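# Load two AA batteries into a remote's battery bay

## Task

Seat both AA batteries in the open battery compartment of the remote control, each with correct polarity and pressed fully home against its spring; the remote itself may be repositioned.

## Robot and tools

Robot: two arms, left_arm and right_arm, each with a two-finger gripper and a wrist camera. left_arm's base sits near y = +0.326 m and right_arm's near y = -0.303 m in the scene frame, both at about table height and close to level. Arm names do not match image sides.

Frames. Scene frame: origin at table-top height, midway between the bases, a little behind the near table edge; +x points out over the table, +y toward left_arm, +z up. Fixed cameras and the table use this frame. Each arm's reported hand pose, velocities, targets and wrist-camera pose use that arm's own base frame, whose axes nearly match the scene axes. Gripper axes: fingers point along +z, open and close along y. end_effector_position is the point between the pads, just behind the fingertips. Printed positions can be off by a few cm, more at long reach.

Row layout (shared by execute_actions and move): 14 numbers, each in [-1, 1]. First 7 are left_arm: dx, dy, dz, rx, ry, rz, opening; next 7 are right_arm in the same order. Both arms always appear. dx..rz are an offset, not a pose: counted from that arm's Hand target at the start of the call, along that arm's base axes, rotating about the Hand target position. Scale: 1.0 = 0.6 m for dx, dy, dz and 180 degrees for the rotation; rx, ry, rz form one rotation vector. A translation longer than 1.0 gets shortened along its direction. Opening is absolute, not an offset: +1 fully open (about 87 mm between pads), +0.5 about 69 mm, 0 about 43 mm, -0.5 about 18 mm, -1 closed. A 0 in the opening slot closes to 43 mm, so to leave a gripper alone resend its current command.

execute_actions(actions, cameras): actions is a list of actions; each action is a table of 1 to 15 rows, one per 1/30 s step, and a short table keeps its last row for the remaining steps. Every row of an action counts from the same start pose, and each new action starts from the updated Hand target, so repeating an offset moves further. All six pose numbers at 0 re-asks for the current Hand target. An empty actions list returns images and full state. cameras: names to return, ["all"], or [].

move(target, speed, blend, opening_speed, blocking, cameras): target is one 14-number row or a list of up to 15 rows, all offsets counted from the same starting Hand targets (not chained). Straight-line paths, shortest rotation, both arms finishing together, at least 0.5 s, capped at 10 s total. speed: m/s per arm path, 0.002 to 2.9, default 0.25 (rotation up to twice that in rad/s); one number or one per target. blend: corner rounding radius in m for lists, 0 = stop at each point. opening_speed: rate of opening change per second on the -1..+1 scale, at least 0.2. blocking=false returns after about 0.5 s while motion continues. Paths do not avoid obstacles or the other arm; faster moves lag, stray and hit harder. Keep paths away from an arm's own base, since passing near it can flip the shoulder posture.

wait(seconds 0 to 10, cameras): lets time pass holding commands; returns early if a running move ends. stop(cameras): brakes a running move. zoom_image(camera, region [x0, y0, x1, y1] in image pixels, at most 504 by 504) magnifies the latest image from one of cam_head_left, cam_head_right, cam_high, cam_low, cam_left_wrist, cam_right_wrist (each 896x504). finished_scene(scene): ends the current scene, given its number; the batteries must stay seated without the robot.

Results: end_effector_position (m) and end_effector_quat_wxyz per arm in its base frame; Hand target, the last commanded pose after clipping, which the next offsets start from; grip_measured on the opening scale (Joint positions shows the same reading as 0 closed to 1 open); Joint positions, velocities ("within noise" when still) and torques (positive toward larger joint angle; the first three wrap at ±28 N m); Tool commands. move adds a "move:" line: done (within 10 mm and 2 degrees), off_target, moving, held or fault, plus limits such as paced (pose clipped) or held (steps withheld). Done does not mean contact-free. Camera calibration changes are listed when they differ.

Behaviour: the commanded rotation is clipped to 40 degrees from the current one per step. Friction and gravity leave the gripper short, low or tilted, especially far out; check pose after each move and send the remaining offset if needed. Tiny moves may not happen or go sideways. A blocked arm keeps pushing until sent back past its gripper.

Gripping: to hold a part, command an opening about 0.04 below grip_measured at first contact for full force (about 20 N per pad); less below grips lighter. Close slowly; fast closes squeeze harder.

Avoid: dropping or flinging batteries, releasing parts while they move, knocking anything off the table, hitting the table, the bar, plate or rail behind it, or pressing the two arms or grippers together (the clearance check does not guard grippers, housings or wrist cameras). Don't strain wrist camera cables. Loose objects may get nudged occasionally. Holding loads, stretching out or pushing against unreachable poses heats motors: MOTOR HOT appears at 75 °C, at 90 °C an OVER-TEMPERATURE FAULT folds that arm away for good, and at 100 °C it goes limp.

Each tool is called after "Request:" in YAML: its name, and indented under it one key for each argument.

## Session

Request:
execute_actions:
  actions: []

Scene clock: 0.00 s.
left_arm: end_effector_position=(+0.3529, +0.0392, +0.0671) grip_measured=+0.993 end_effector_quat_wxyz=(+0.633, -0.130, +0.759, +0.080) | right_arm: end_effector_position=(+0.3689, -0.0307, +0.0673) grip_measured=+1.000 end_effector_quat_wxyz=(+0.637, +0.021, +0.768, -0.067)
Joint positions: left_arm=[-0.036 1.505 0.188 1.12 -0.326 -0.107 0.996] | right_arm=[-0.028 1.561 0.226 1.152 0.103 -0.058 1]
Joint velocities: within noise
Joint torques (N m): no reading
Heat: left arm: 26 °C; right arm: 25 °C.
Hand target: left_arm +0.3572, +0.0383, +0.0746; +0.643, -0.130, +0.751, +0.078 | right_arm +0.3712, -0.0315, +0.0728; +0.643, +0.023, +0.763, -0.068
Tool commands: left_gripper/opening=+1.0 right_gripper/opening=+1.0
camera_calibration:
cam_left_wrist: T_world_to_cam=[[0.284419, -0.957339, 0.0510589, -0.0706622], [-0.833328, -0.273206, -0.480544, 0.358131], [0.473993, 0.0941271, -0.875483, 0.032799], [0, 0, 0, 1]] pos_world=[0.302991, 0.0271084, 0.20442]
cam_right_wrist: T_world_to_cam=[[-0.120912, -0.98933, 0.0812772, 0.00694427], [-0.890584, 0.0719492, -0.449092, 0.374072], [0.438453, -0.126685, -0.889781, 0.0370666], [0, 0, 0, 1]] pos_world=[0.31773, -0.0153482, 0.20041]

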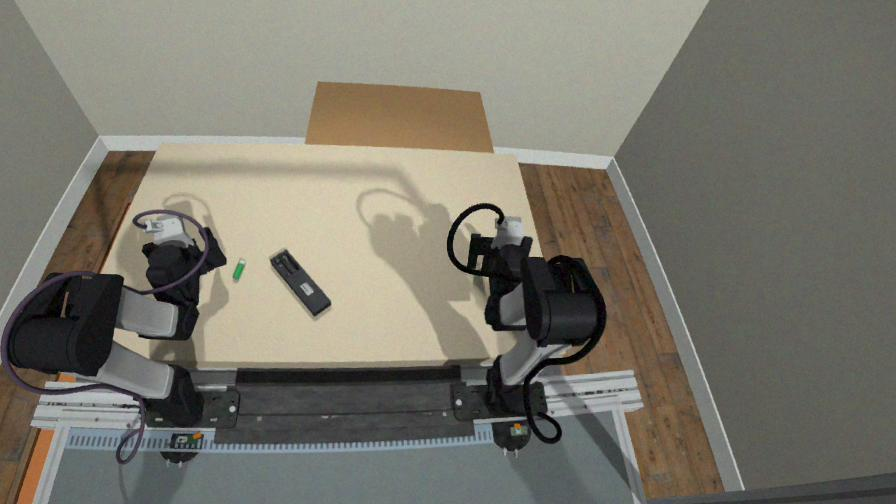

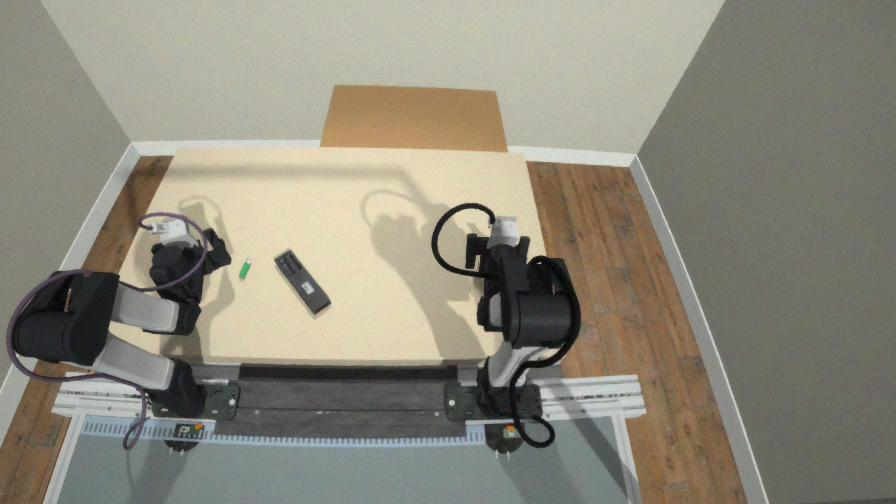

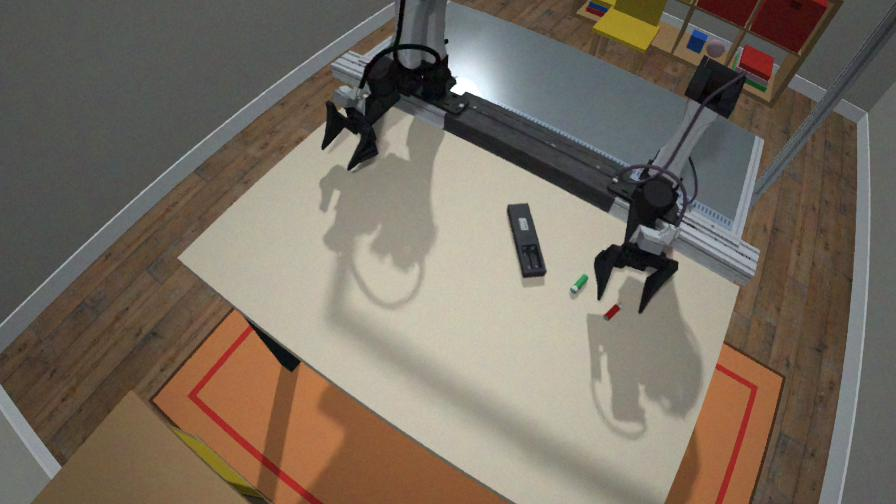

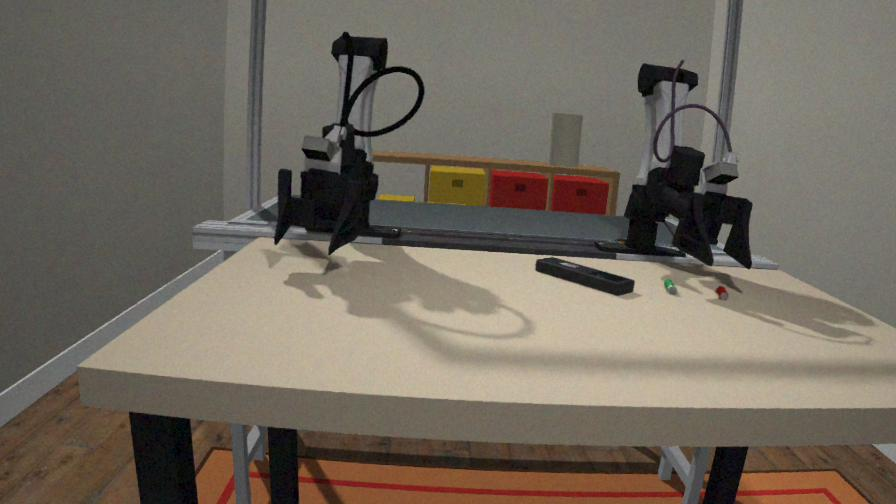

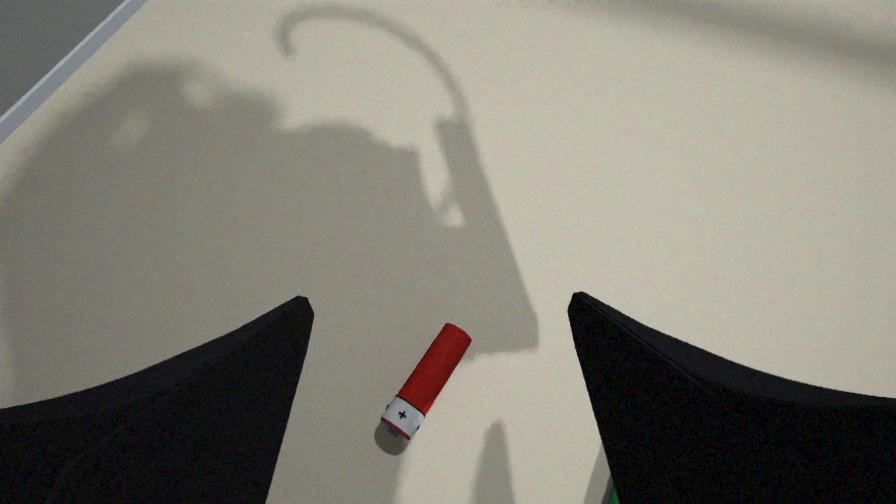

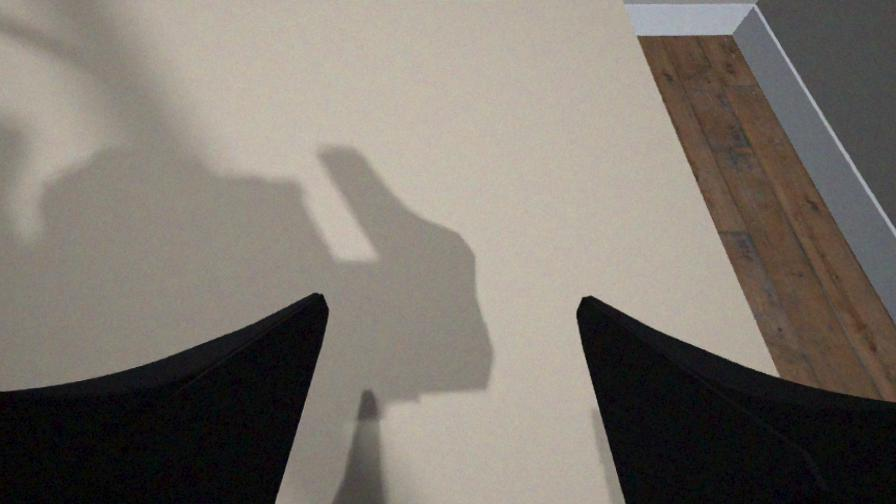

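Request:
zoom_image:
  camera: "cam_head_left"
  region: [190, 220, 350, 330]

Request:
zoom_image:
  camera: "cam_high"
  region: [490, 190, 650, 330]

Request:
zoom_image:
  camera: "cam_head_right"
  region: [220, 230, 350, 320]

Scaled by 3.150 from the camera's 896x504 image, which has a finer 1280x720 frame.

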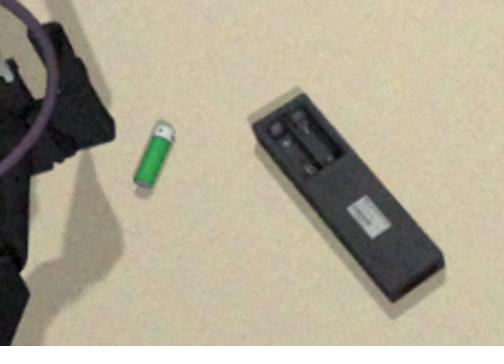

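Scaled by 3.150 from the camera's 896x504 image, which has a finer 1280x720 frame.

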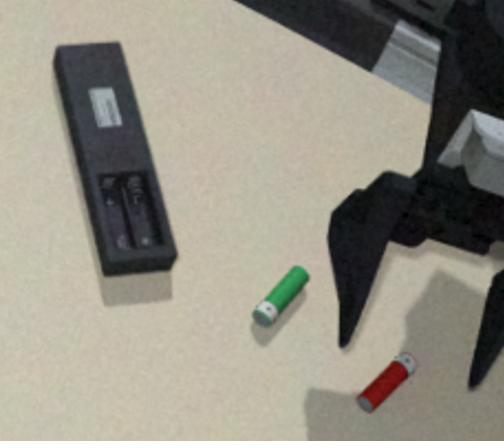

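Scaled by 3.877 from the camera's 896x504 image, which has a finer 1280x720 frame.

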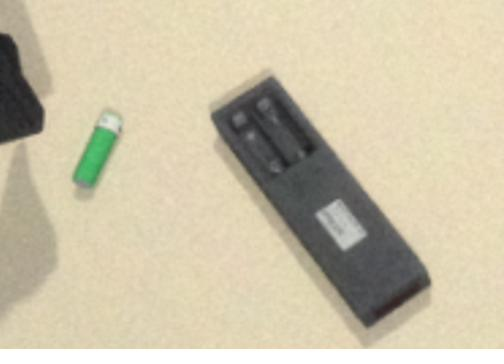

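Request:
move:
  target: [0.055,-0.23,0.242,-0.0275,0.282,-0.0963,1,0,0,0,0,0,0,1]
  cameras: ["cam_left_wrist"]

Scene clock: 6.17 s.
left_arm: end_effector_position=(+0.3850, -0.0928, +0.2138) grip_measured=+0.993 end_effector_quat_wxyz=(+0.249, +0.003, +0.968, +0.009) | right_arm: end_effector_position=(+0.3689, -0.0307, +0.0673) grip_measured=+1.000 end_effector_quat_wxyz=(+0.637, +0.021, +0.768, -0.067)
Joint positions: left_arm=[-0.278 1.789 1.879 -1.177 -0.149 -0.235 0.996] | right_arm=[-0.028 1.561 0.226 1.152 0.103 -0.058 1]
Joint torques (N m): left_arm=[-1.54 -7.21 9.91 1.27 0.04 -0.03] | right_arm=[-0.65 -5.31 4.7 1.88 0.04 0.02]
Heat: left arm: 27 °C; right arm: 27 °C.
Hand target: left_arm +0.3902, -0.0997, +0.2198; +0.258, +0.000, +0.966, +0.000 | right_arm +0.3712, -0.0315, +0.0728; +0.643, +0.023, +0.763, -0.068
Off the commanded pose: left_arm 0.011 m, 2 deg | right_arm 0.006 m, 1 deg.
move: off_target (left_arm)
camera_calibration:
cam_left_wrist: T_world_to_cam=[[-0.00350736, -0.999992, -0.00200864, -0.0953228], [-0.928978, 0.00251483, 0.370127, 0.299798], [-0.370119, 0.00316415, -0.928979, 0.486402], [0, 0, 0, 1]] pos_world=[0.458197, -0.097615, 0.340703]
Images, in order (width x height): cam_left_wrist 896x504.

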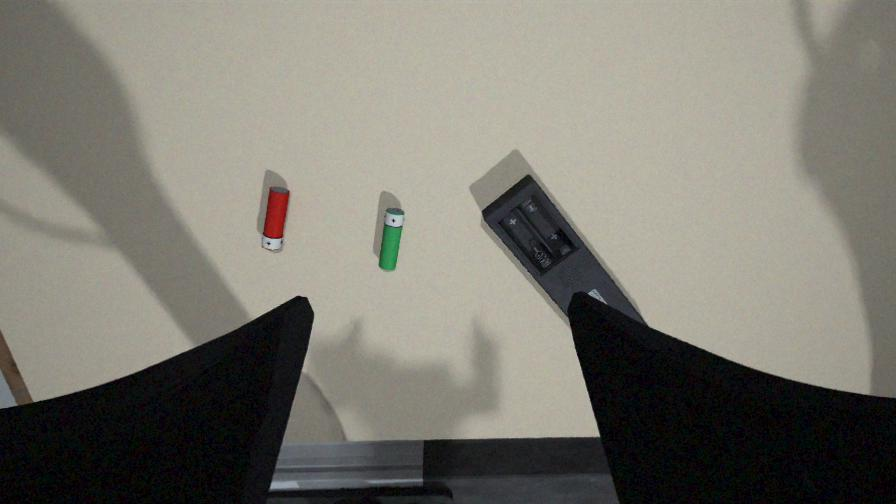

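Request:
zoom_image:
  camera: "cam_left_wrist"
  region: [470, 160, 630, 320]

Request:
zoom_image:
  camera: "cam_left_wrist"
  region: [240, 160, 440, 300]

Scaled by 3.150 from the camera's 896x504 image, which has a finer 1280x720 frame.

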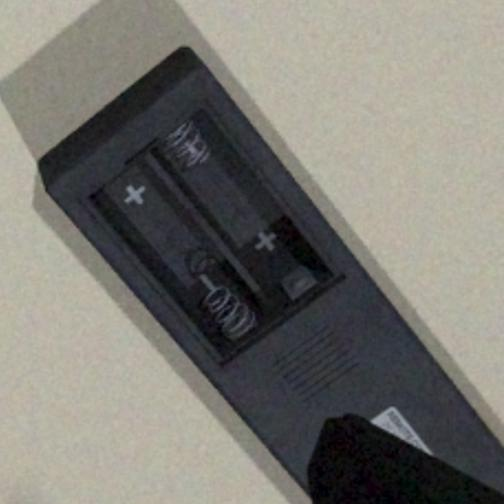

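Scaled by 2.520 from the camera's 896x504 image, which has a finer 1280x720 frame.

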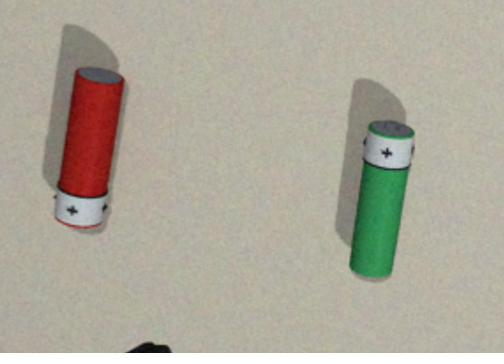

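Request:
move:
  target: [-0.0937,-0.1255,-0.1747,0,0,0.2111,1,0,0,0,0,0,0,1]
  cameras: ["cam_left_wrist"]

Request:
zoom_image:
  camera: "cam_left_wrist"
  region: [330, 60, 580, 300]

Scene clock: 9.97 s.
left_arm: end_effector_position=(+0.3331, -0.1750, +0.1176) grip_measured=+0.993 end_effector_quat_wxyz=(+0.241, -0.311, +0.916, +0.077) | right_arm: end_effector_position=(+0.3689, -0.0307, +0.0673) grip_measured=+1.000 end_effector_quat_wxyz=(+0.637, +0.021, +0.768, -0.067)
Joint positions: left_arm=[-0.609 1.845 1.59 -1.138 -0.483 -1.218 0.996] | right_arm=[-0.028 1.561 0.226 1.152 0.103 -0.058 1]
Joint torques (N m): left_arm=[-1.39 -7.57 6.99 0.63 -0.39 -0.06] | right_arm=[-0.68 -5.34 4.66 1.88 0.04 0.01]
Heat: left arm: 27 °C; right arm: 28 °C.
Hand target: left_arm +0.3339, -0.1750, +0.1149; +0.245, -0.314, +0.913, +0.084 | right_arm +0.3712, -0.0315, +0.0728; +0.643, +0.023, +0.763, -0.068
Off the commanded pose: left_arm 0.003 m, 1 deg | right_arm 0.006 m, 1 deg.
move: done
camera_calibration:
cam_left_wrist: T_world_to_cam=[[0.604016, -0.796571, 0.0252706, -0.347998], [-0.748114, -0.555771, 0.362552, 0.130436], [-0.274754, -0.237893, -0.931621, 0.304536], [0, 0, 0, 1]] pos_world=[0.39145, -0.132266, 0.245217]
Images, in order (width x height): cam_left_wrist 896x504.

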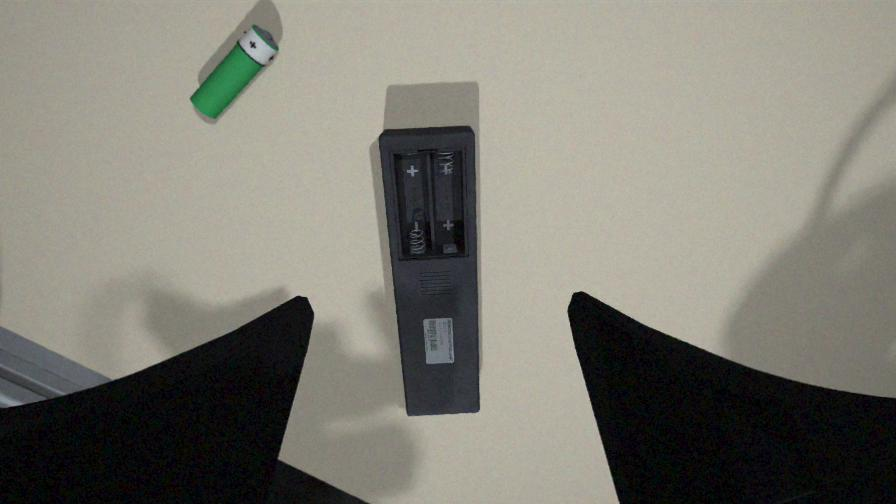

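Scaled by 2.016 from the camera's 896x504 image, which has a finer 1280x720 frame.

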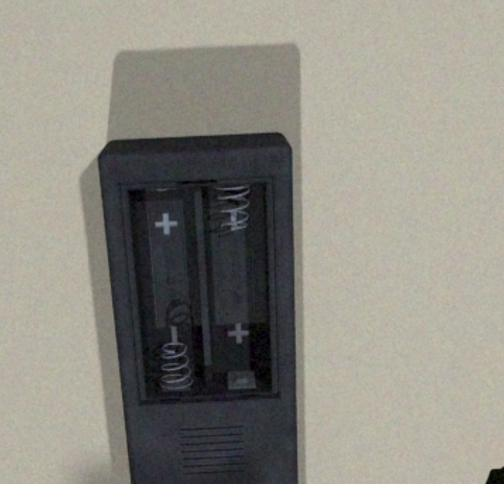

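Request:
move:
  target: [-0.005,0.205,0.0085,-0.0552,0.2220,-0.2552,1,0,0,0,0,0,0,1]
  cameras: ["cam_left_wrist"]

Request:
move:
  target: [0,0,0,0,0,0,1,-0.2043,0.719,0.112,-0.0188,0.1463,0.2533,1]
  cameras: ["all"]

Scene clock: 16.53 s.
left_arm: end_effector_position=(+0.3253, -0.0507, +0.1173) grip_measured=+0.993 end_effector_quat_wxyz=(-0.075, +0.081, +0.994, +0.012) | right_arm: end_effector_position=(+0.3689, -0.0307, +0.0673) grip_measured=+1.000 end_effector_quat_wxyz=(+0.637, +0.021, +0.768, -0.067)
Joint positions: left_arm=[-0.161 2.115 1.947 -1.555 -0.012 0 0.996] | right_arm=[-0.028 1.561 0.226 1.152 0.103 -0.058 1]
Joint torques (N m): left_arm=[-0.64 -9.24 8.83 0.01 0.15 0.28] | right_arm=[-0.66 -5.34 4.68 1.88 0.05 0.01]
Heat: left arm: 28 °C; right arm: 29 °C.
Hand target: left_arm +0.3309, -0.0521, +0.1201; -0.087, +0.087, +0.992, +0.007 | right_arm +0.3712, -0.0315, +0.0728; +0.643, +0.023, +0.763, -0.068
Off the commanded pose: left_arm 0.006 m, 2 deg | right_arm 0.006 m, 1 deg.
joint sent to its limit (left arm) — joint 4 (wrist pitch), lower limit. The joint targets still meet the commanded pose.
move: done
camera_calibration:
cam_left_wrist: T_world_to_cam=[[-0.153758, -0.988105, 0.0026814, -0.00469937], [-0.503943, 0.0807517, 0.859954, 0.0883199], [-0.849941, 0.130873, -0.510365, 0.488071], [0, 0, 0, 1]] pos_world=[0.458617, -0.0756509, 0.173156]
Images, in order (width x height): cam_left_wrist 896x504.

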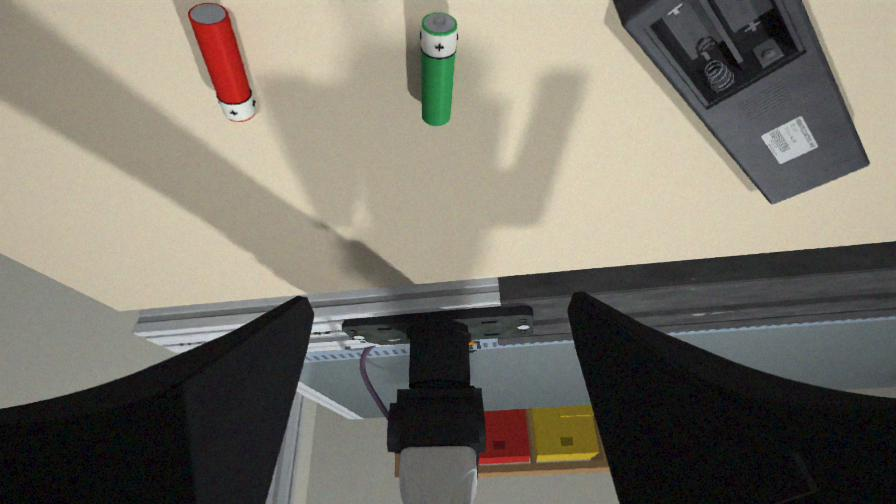

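Scene clock: 19.23 s.
left_arm: end_effector_position=(+0.3253, -0.0506, +0.1173) grip_measured=+0.993 end_effector_quat_wxyz=(-0.075, +0.081, +0.994, +0.012) | right_arm: end_effector_position=(+0.2486, +0.3916, +0.1311) grip_measured=+1.000 end_effector_quat_wxyz=(+0.433, -0.312, +0.833, +0.146)
Joint positions: left_arm=[-0.161 2.115 1.947 -1.555 -0.012 0.001 0.996] | right_arm=[1.115 1.691 1.2 -0.177 0.346 0.228 1]
Joint torques (N m): left_arm=[-0.7 -9.24 8.85 0.02 0.14 0.29] | right_arm=[-0.29 -8.25 10.13 1.46 0.01 0.17]
Heat: left arm: 29 °C; right arm: 29 °C.
Hand target: left_arm +0.3309, -0.0521, +0.1201; -0.087, +0.087, +0.992, +0.007 | right_arm +0.2487, +0.3998, +0.1401; +0.434, -0.306, +0.832, +0.159
Off the commanded pose: left_arm 0.006 m, 2 deg | right_arm 0.012 m, 2 deg.
joint sent to its limit (left arm) — joint 4 (wrist pitch), lower limit. The joint targets still meet the commanded pose.
move: off_target (right_arm)
camera_calibration:
cam_left_wrist: T_world_to_cam=[[-0.154531, -0.987984, 0.0028116, -0.00445868], [-0.503788, 0.081245, 0.859998, 0.0882864], [-0.849893, 0.13148, -0.510289, 0.488095], [0, 0, 0, 1]] pos_world=[0.458617, -0.0757525, 0.173156]
cam_right_wrist: T_world_to_cam=[[0.646202, -0.762418, 0.0338057, 0.131647], [-0.76199, -0.647031, -0.0268636, 0.459493], [0.0423546, -0.00840027, -0.999067, 0.266537], [0, 0, 0, 1]] pos_world=[0.25377, 0.399916, 0.274182]

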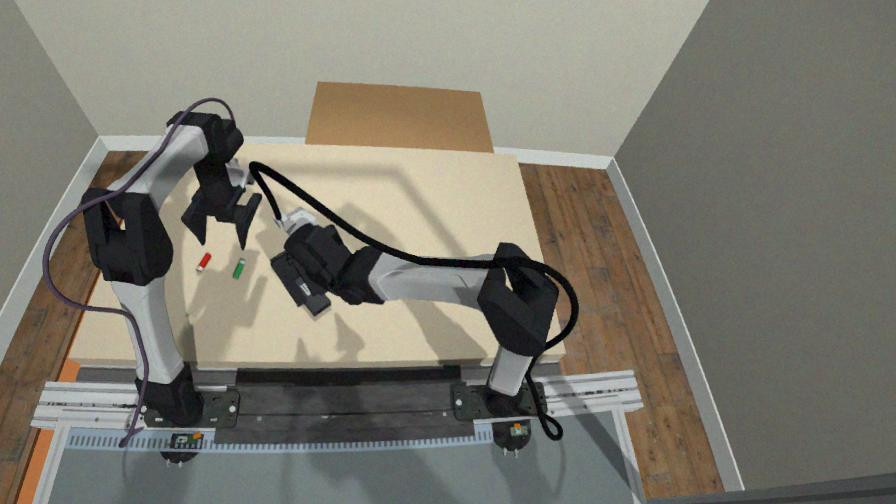

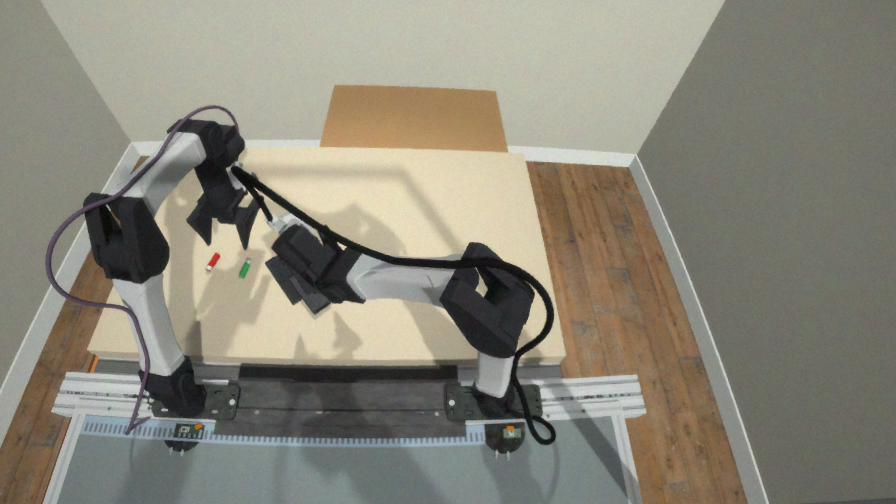

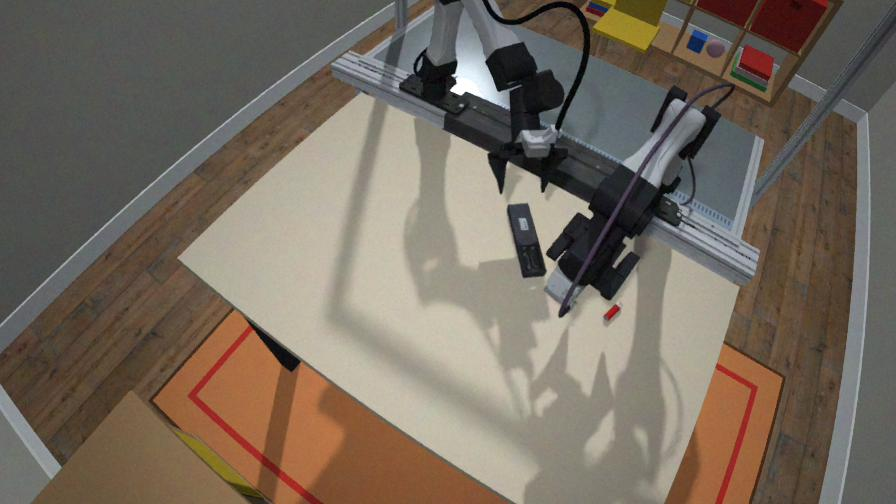

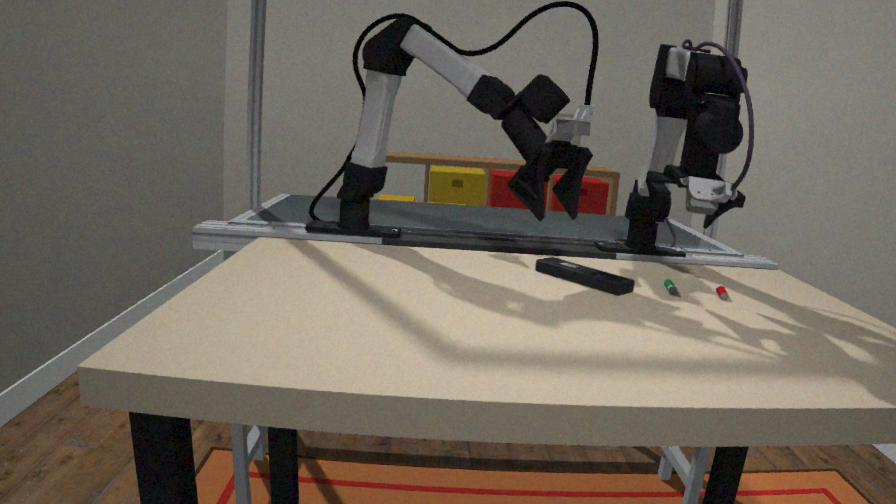

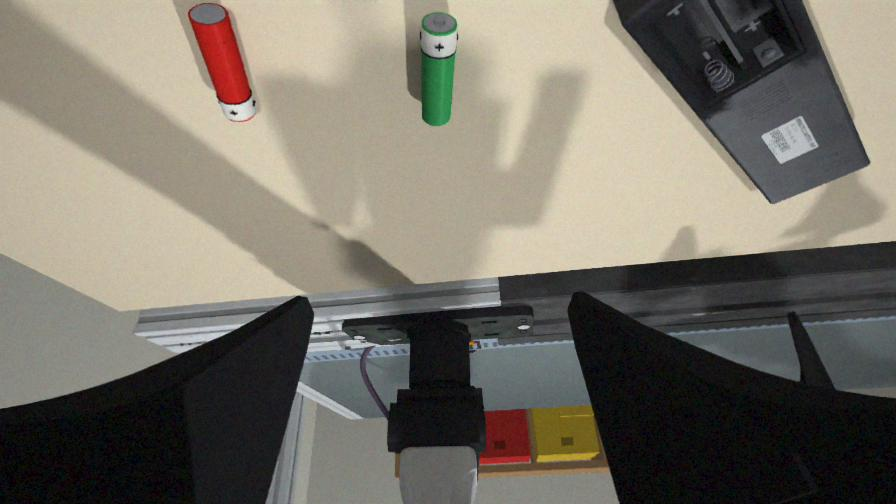

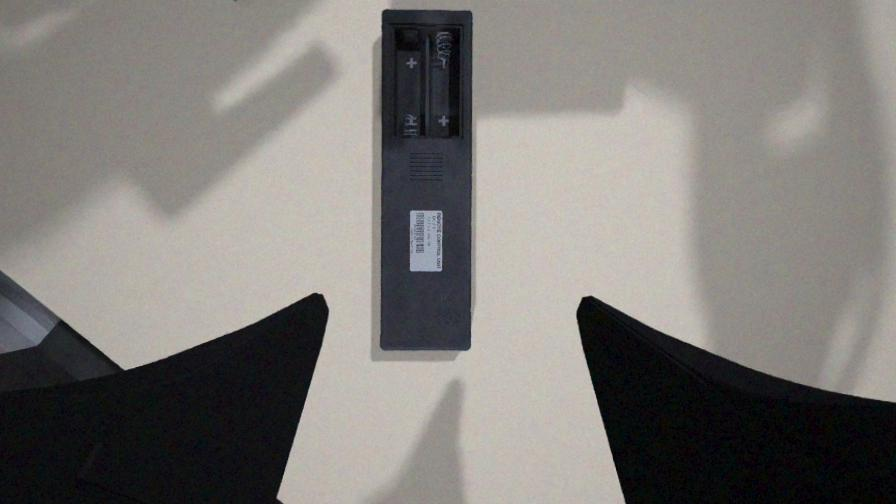

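Request:
move:
  target: [0,0,0,0,0,0,1,-0.0193,0,-0.163,0,0,0,1]
  speed: 0.12
  cameras: ["cam_right_wrist","cam_low","cam_high"]

Request:
zoom_image:
  camera: "cam_low"
  region: [470, 180, 700, 310]

Scene clock: 21.60 s.
left_arm: end_effector_position=(+0.3253, -0.0506, +0.1173) grip_measured=+0.993 end_effector_quat_wxyz=(-0.075, +0.081, +0.994, +0.012) | right_arm: end_effector_position=(+0.2380, +0.3961, +0.0420) grip_measured=+1.000 end_effector_quat_wxyz=(+0.426, -0.316, +0.834, +0.152)
Joint positions: left_arm=[-0.161 2.115 1.947 -1.555 -0.012 0.001 0.996] | right_arm=[1.138 1.832 0.991 0.161 0.346 0.248 1]
Joint torques (N m): left_arm=[-0.65 -9.24 8.83 0.03 0.14 0.28] | right_arm=[0.25 -8.91 4.97 1.86 0.29 0.18]
Heat: left arm: 29 °C; right arm: 30 °C.
Hand target: left_arm +0.3309, -0.0521, +0.1201; -0.087, +0.087, +0.992, +0.007 | right_arm +0.2371, +0.3998, +0.0422; +0.434, -0.306, +0.833, +0.159
Off the commanded pose: left_arm 0.006 m, 2 deg | right_arm 0.004 m, 2 deg.
joint sent to its limit (left arm) — joint 4 (wrist pitch), lower limit. The joint targets still meet the commanded pose.
move: done
camera_calibration:
cam_right_wrist: T_world_to_cam=[[0.655515, -0.754856, 0.0221756, 0.14021], [-0.754714, -0.65586, -0.0159521, 0.453216], [0.0265857, -0.00627935, -0.999627, 0.180929], [0, 0, 0, 1]] pos_world=[0.245328, 0.40422, 0.184982]
Images, in order (width x height): cam_high 896x504, cam_low 896x504, cam_right_wrist 896x504.

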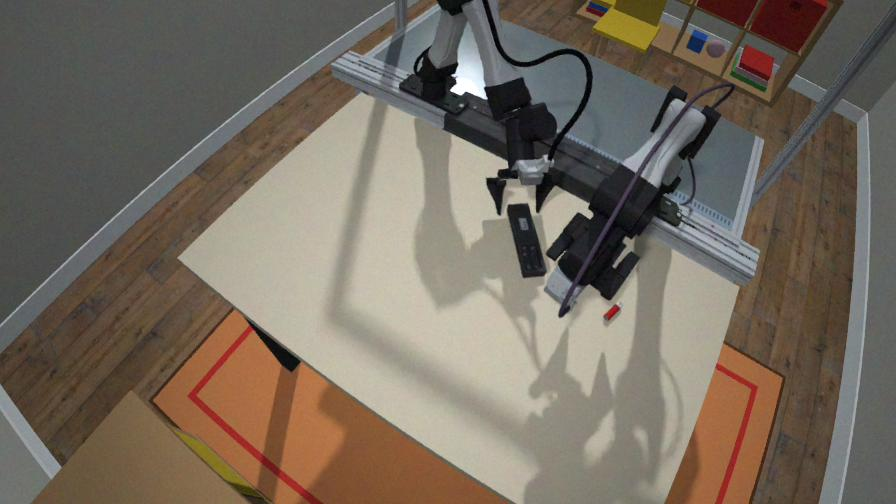

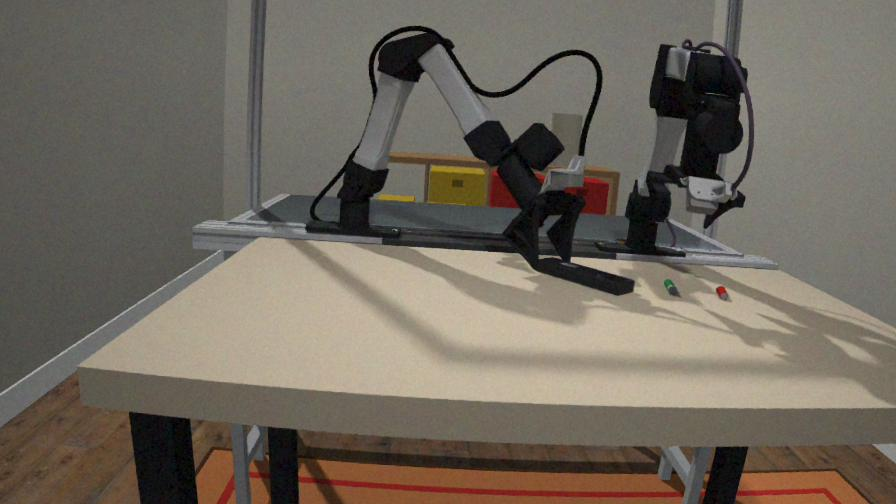

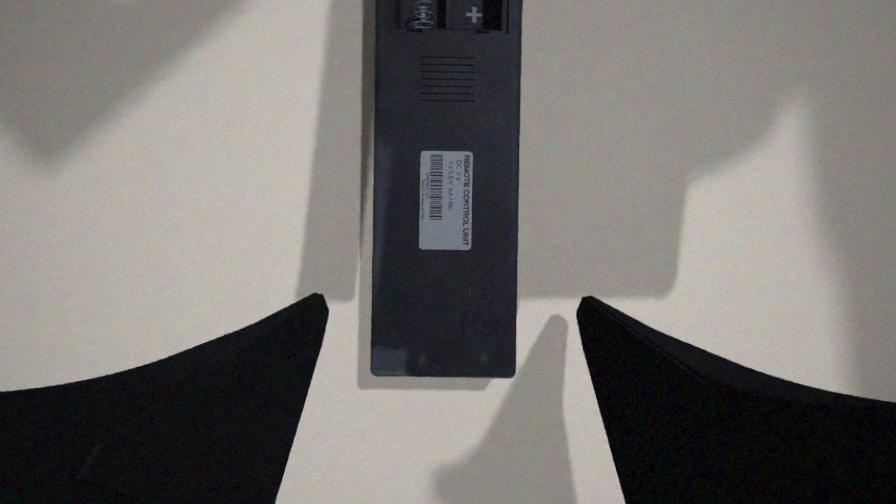

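Scaled by 2.191 from the camera's 896x504 image, which has a finer 1280x720 frame.

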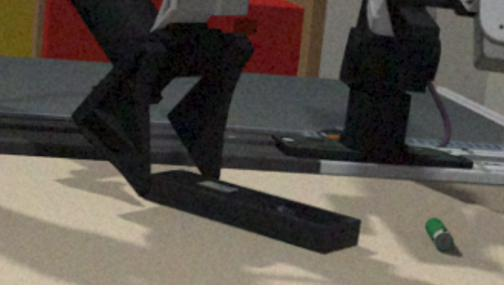

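Request:
move:
  target:
    - [0,0,0,0,0,0,1,0,0,-0.020,0,0,0,1]
    - [0,0,0,0,0,0,1,0,0,-0.020,0,0,0,0.08]
  speed: 0.06
  opening_speed: 0.5
  cameras: ["cam_right_wrist","cam_low"]

Scene clock: 24.80 s.
left_arm: end_effector_position=(+0.3253, -0.0506, +0.1173) grip_measured=+0.993 end_effector_quat_wxyz=(-0.075, +0.081, +0.994, +0.012) | right_arm: end_effector_position=(+0.2393, +0.3991, +0.0347) grip_measured=+0.092 end_effector_quat_wxyz=(+0.431, -0.312, +0.832, +0.157)
Joint positions: left_arm=[-0.161 2.115 1.947 -1.555 -0.012 0.001 0.996] | right_arm=[1.138 1.856 0.975 0.218 0.346 0.25 0.546]
Joint torques (N m): left_arm=[-0.68 -9.25 8.77 0.03 0.14 0.29] | right_arm=[0.21 -8.5 4.49 1.82 0.28 0.16]
Heat: left arm: 30 °C; right arm: 30 °C.
Hand target: left_arm +0.3309, -0.0521, +0.1201; -0.087, +0.087, +0.992, +0.007 | right_arm +0.2372, +0.3999, +0.0302; +0.434, -0.306, +0.833, +0.159
Off the commanded pose: left_arm 0.006 m, 2 deg | right_arm 0.005 m, 1 deg.
joint sent to its limit (left arm) — joint 4 (wrist pitch), lower limit. The joint targets still meet the commanded pose.
move: done
camera_calibration:
cam_right_wrist: T_world_to_cam=[[0.654345, -0.756068, 0.0139381, 0.142828], [-0.755483, -0.654417, -0.0313583, 0.45619], [0.0328303, 0.00998911, -0.999411, 0.165653], [0, 0, 0, 1]] pos_world=[0.245747, 0.404871, 0.177871]
Images, in order (width x height): cam_low 896x504, cam_right_wrist 896x504.

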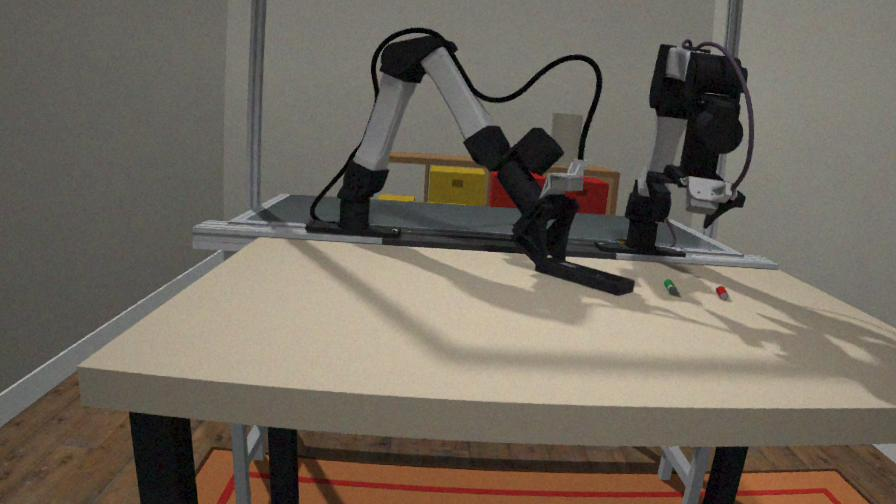

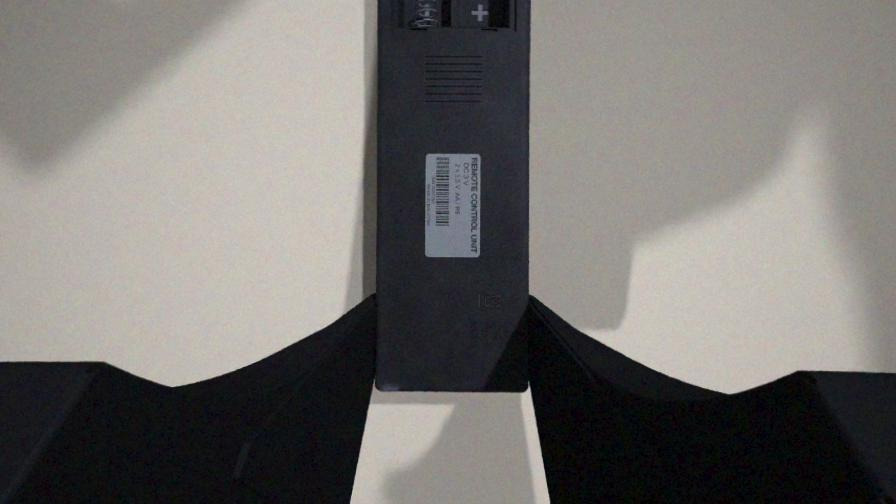

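Request:
move:
  target: [0.003,0.001,-0.125,0,0,0,0.3,0,0,0,0,0,0,0.04]
  speed: 0.12
  cameras: ["cam_left_wrist"]

Scene clock: 26.90 s.
left_arm: end_effector_position=(+0.3299, -0.0513, +0.0495) grip_measured=+0.300 end_effector_quat_wxyz=(-0.091, +0.082, +0.992, +0.013) | right_arm: end_effector_position=(+0.2393, +0.3991, +0.0347) grip_measured=+0.092 end_effector_quat_wxyz=(+0.431, -0.312, +0.832, +0.157)
Joint positions: left_arm=[-0.161 2.182 1.773 -1.345 -0.012 0.003 0.65] | right_arm=[1.138 1.856 0.975 0.218 0.346 0.25 0.546]
Joint torques (N m): left_arm=[-0.51 -9.83 5.94 0.17 0.13 0.28] | right_arm=[0.17 -8.5 4.52 1.82 0.29 0.16]
Heat: left arm: 30 °C; right arm: 31 °C.
Hand target: left_arm +0.3328, -0.0515, +0.0451; -0.087, +0.087, +0.992, +0.007 | right_arm +0.2372, +0.3999, +0.0302; +0.434, -0.306, +0.833, +0.159
Off the commanded pose: left_arm 0.005 m, 1 deg | right_arm 0.005 m, 1 deg.
move: done
camera_calibration:
cam_left_wrist: T_world_to_cam=[[-0.156268, -0.98771, 0.00292021, -0.00358745], [-0.477193, 0.0780856, 0.875322, 0.139208], [-0.864793, 0.135391, -0.483531, 0.461245], [0, 0, 0, 1]] pos_world=[0.46475, -0.0768619, 0.101185]
Images, in order (width x height): cam_left_wrist 896x504.

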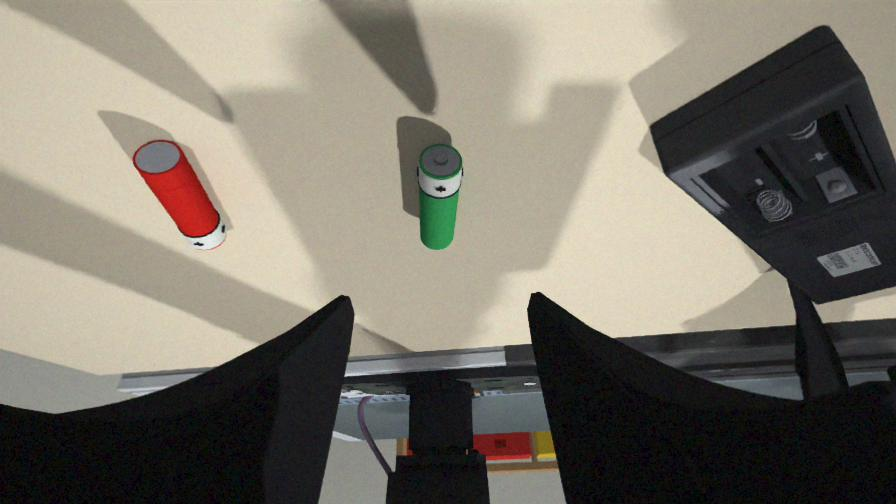

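Request:
move:
  target: [-0.004,0,-0.068,0,0,0,0.3,0,0,0,0,0,0,0.04]
  speed: 0.08
  cameras: ["cam_left_wrist"]

Scene clock: 28.20 s.
left_arm: end_effector_position=(+0.3282, -0.0510, +0.0093) grip_measured=+0.300 end_effector_quat_wxyz=(-0.090, +0.082, +0.993, +0.013) | right_arm: end_effector_position=(+0.2393, +0.3991, +0.0347) grip_measured=+0.092 end_effector_quat_wxyz=(+0.431, -0.312, +0.832, +0.157)
Joint positions: left_arm=[-0.161 2.213 1.659 -1.198 -0.012 0.003 0.65] | right_arm=[1.138 1.856 0.975 0.218 0.346 0.25 0.546]
Joint torques (N m): left_arm=[-0.61 -9.7 5.67 0.16 0.15 0.27] | right_arm=[0.21 -8.51 4.48 1.82 0.29 0.15]
Heat: left arm: 30 °C; right arm: 31 °C.
Hand target: left_arm +0.3303, -0.0515, +0.0042; -0.087, +0.087, +0.992, +0.007 | right_arm +0.2372, +0.3999, +0.0302; +0.434, -0.306, +0.833, +0.159
Off the commanded pose: left_arm 0.005 m, 1 deg | right_arm 0.005 m, 1 deg.
move: done
camera_calibration:
cam_left_wrist: T_world_to_cam=[[-0.156238, -0.987715, 0.00297309, -0.00347282], [-0.478783, 0.0783666, 0.874428, 0.174146], [-0.863919, 0.135195, -0.485145, 0.439986], [0, 0, 0, 1]] pos_world=[0.462948, -0.0765614, 0.0611894]
Images, in order (width x height): cam_left_wrist 896x504.

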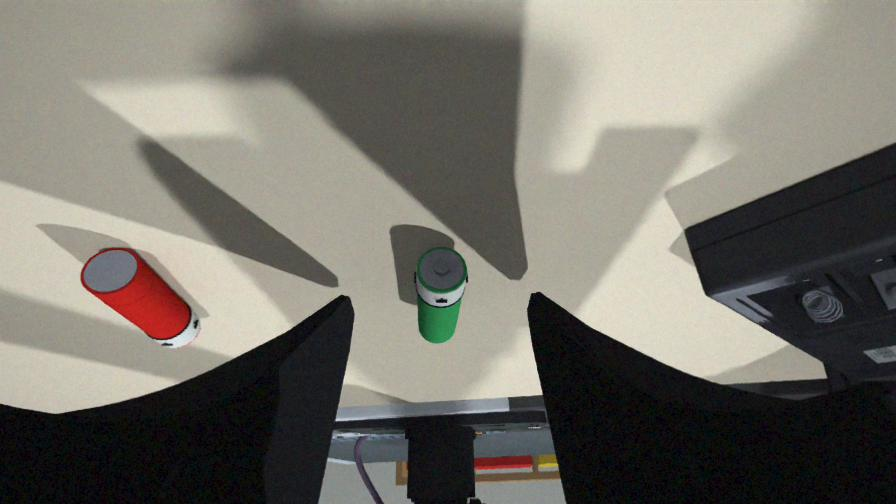

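Request:
move:
  target:
    - [0,0,-0.009,0,0,0,0.3,0,0,0,0,0,0,0.04]
    - [0,0,-0.009,0,0,0,-0.65,0,0,0,0,0,0,0.04]
  speed: 0.06
  opening_speed: 0.8
  cameras: ["cam_left_wrist"]

Scene clock: 30.70 s.
left_arm: end_effector_position=(+0.3298, -0.0513, +0.0064) grip_measured=-0.603 end_effector_quat_wxyz=(-0.085, +0.082, +0.993, +0.013) | right_arm: end_effector_position=(+0.2393, +0.3991, +0.0347) grip_measured=+0.092 end_effector_quat_wxyz=(+0.431, -0.312, +0.832, +0.157)
Joint positions: left_arm=[-0.161 2.213 1.651 -1.18 -0.012 0.003 0.198] | right_arm=[1.138 1.856 0.975 0.218 0.346 0.25 0.546]
Joint torques (N m): left_arm=[-0.57 -9.16 5.52 0.19 0.14 0.27] | right_arm=[0.23 -8.51 4.46 1.82 0.29 0.15]
Heat: left arm: 30 °C; right arm: 31 °C.
Hand target: left_arm +0.3304, -0.0515, -0.0011; -0.087, +0.087, +0.992, +0.007 | right_arm +0.2372, +0.3999, +0.0302; +0.434, -0.306, +0.833, +0.159
Off the commanded pose: left_arm 0.008 m, 1 deg | right_arm 0.005 m, 1 deg.
move: done
camera_calibration:
cam_left_wrist: T_world_to_cam=[[-0.156258, -0.987711, 0.00334025, -0.00350548], [-0.486975, 0.079982, 0.869746, 0.180267], [-0.859324, 0.134278, -0.493488, 0.438484], [0, 0, 0, 1]] pos_world=[0.464038, -0.0767594, 0.0596115]
Images, in order (width x height): cam_left_wrist 896x504.

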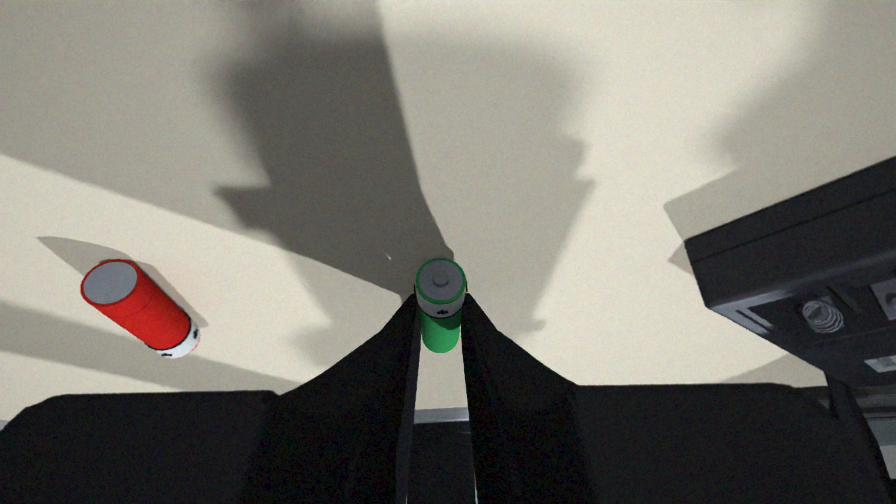

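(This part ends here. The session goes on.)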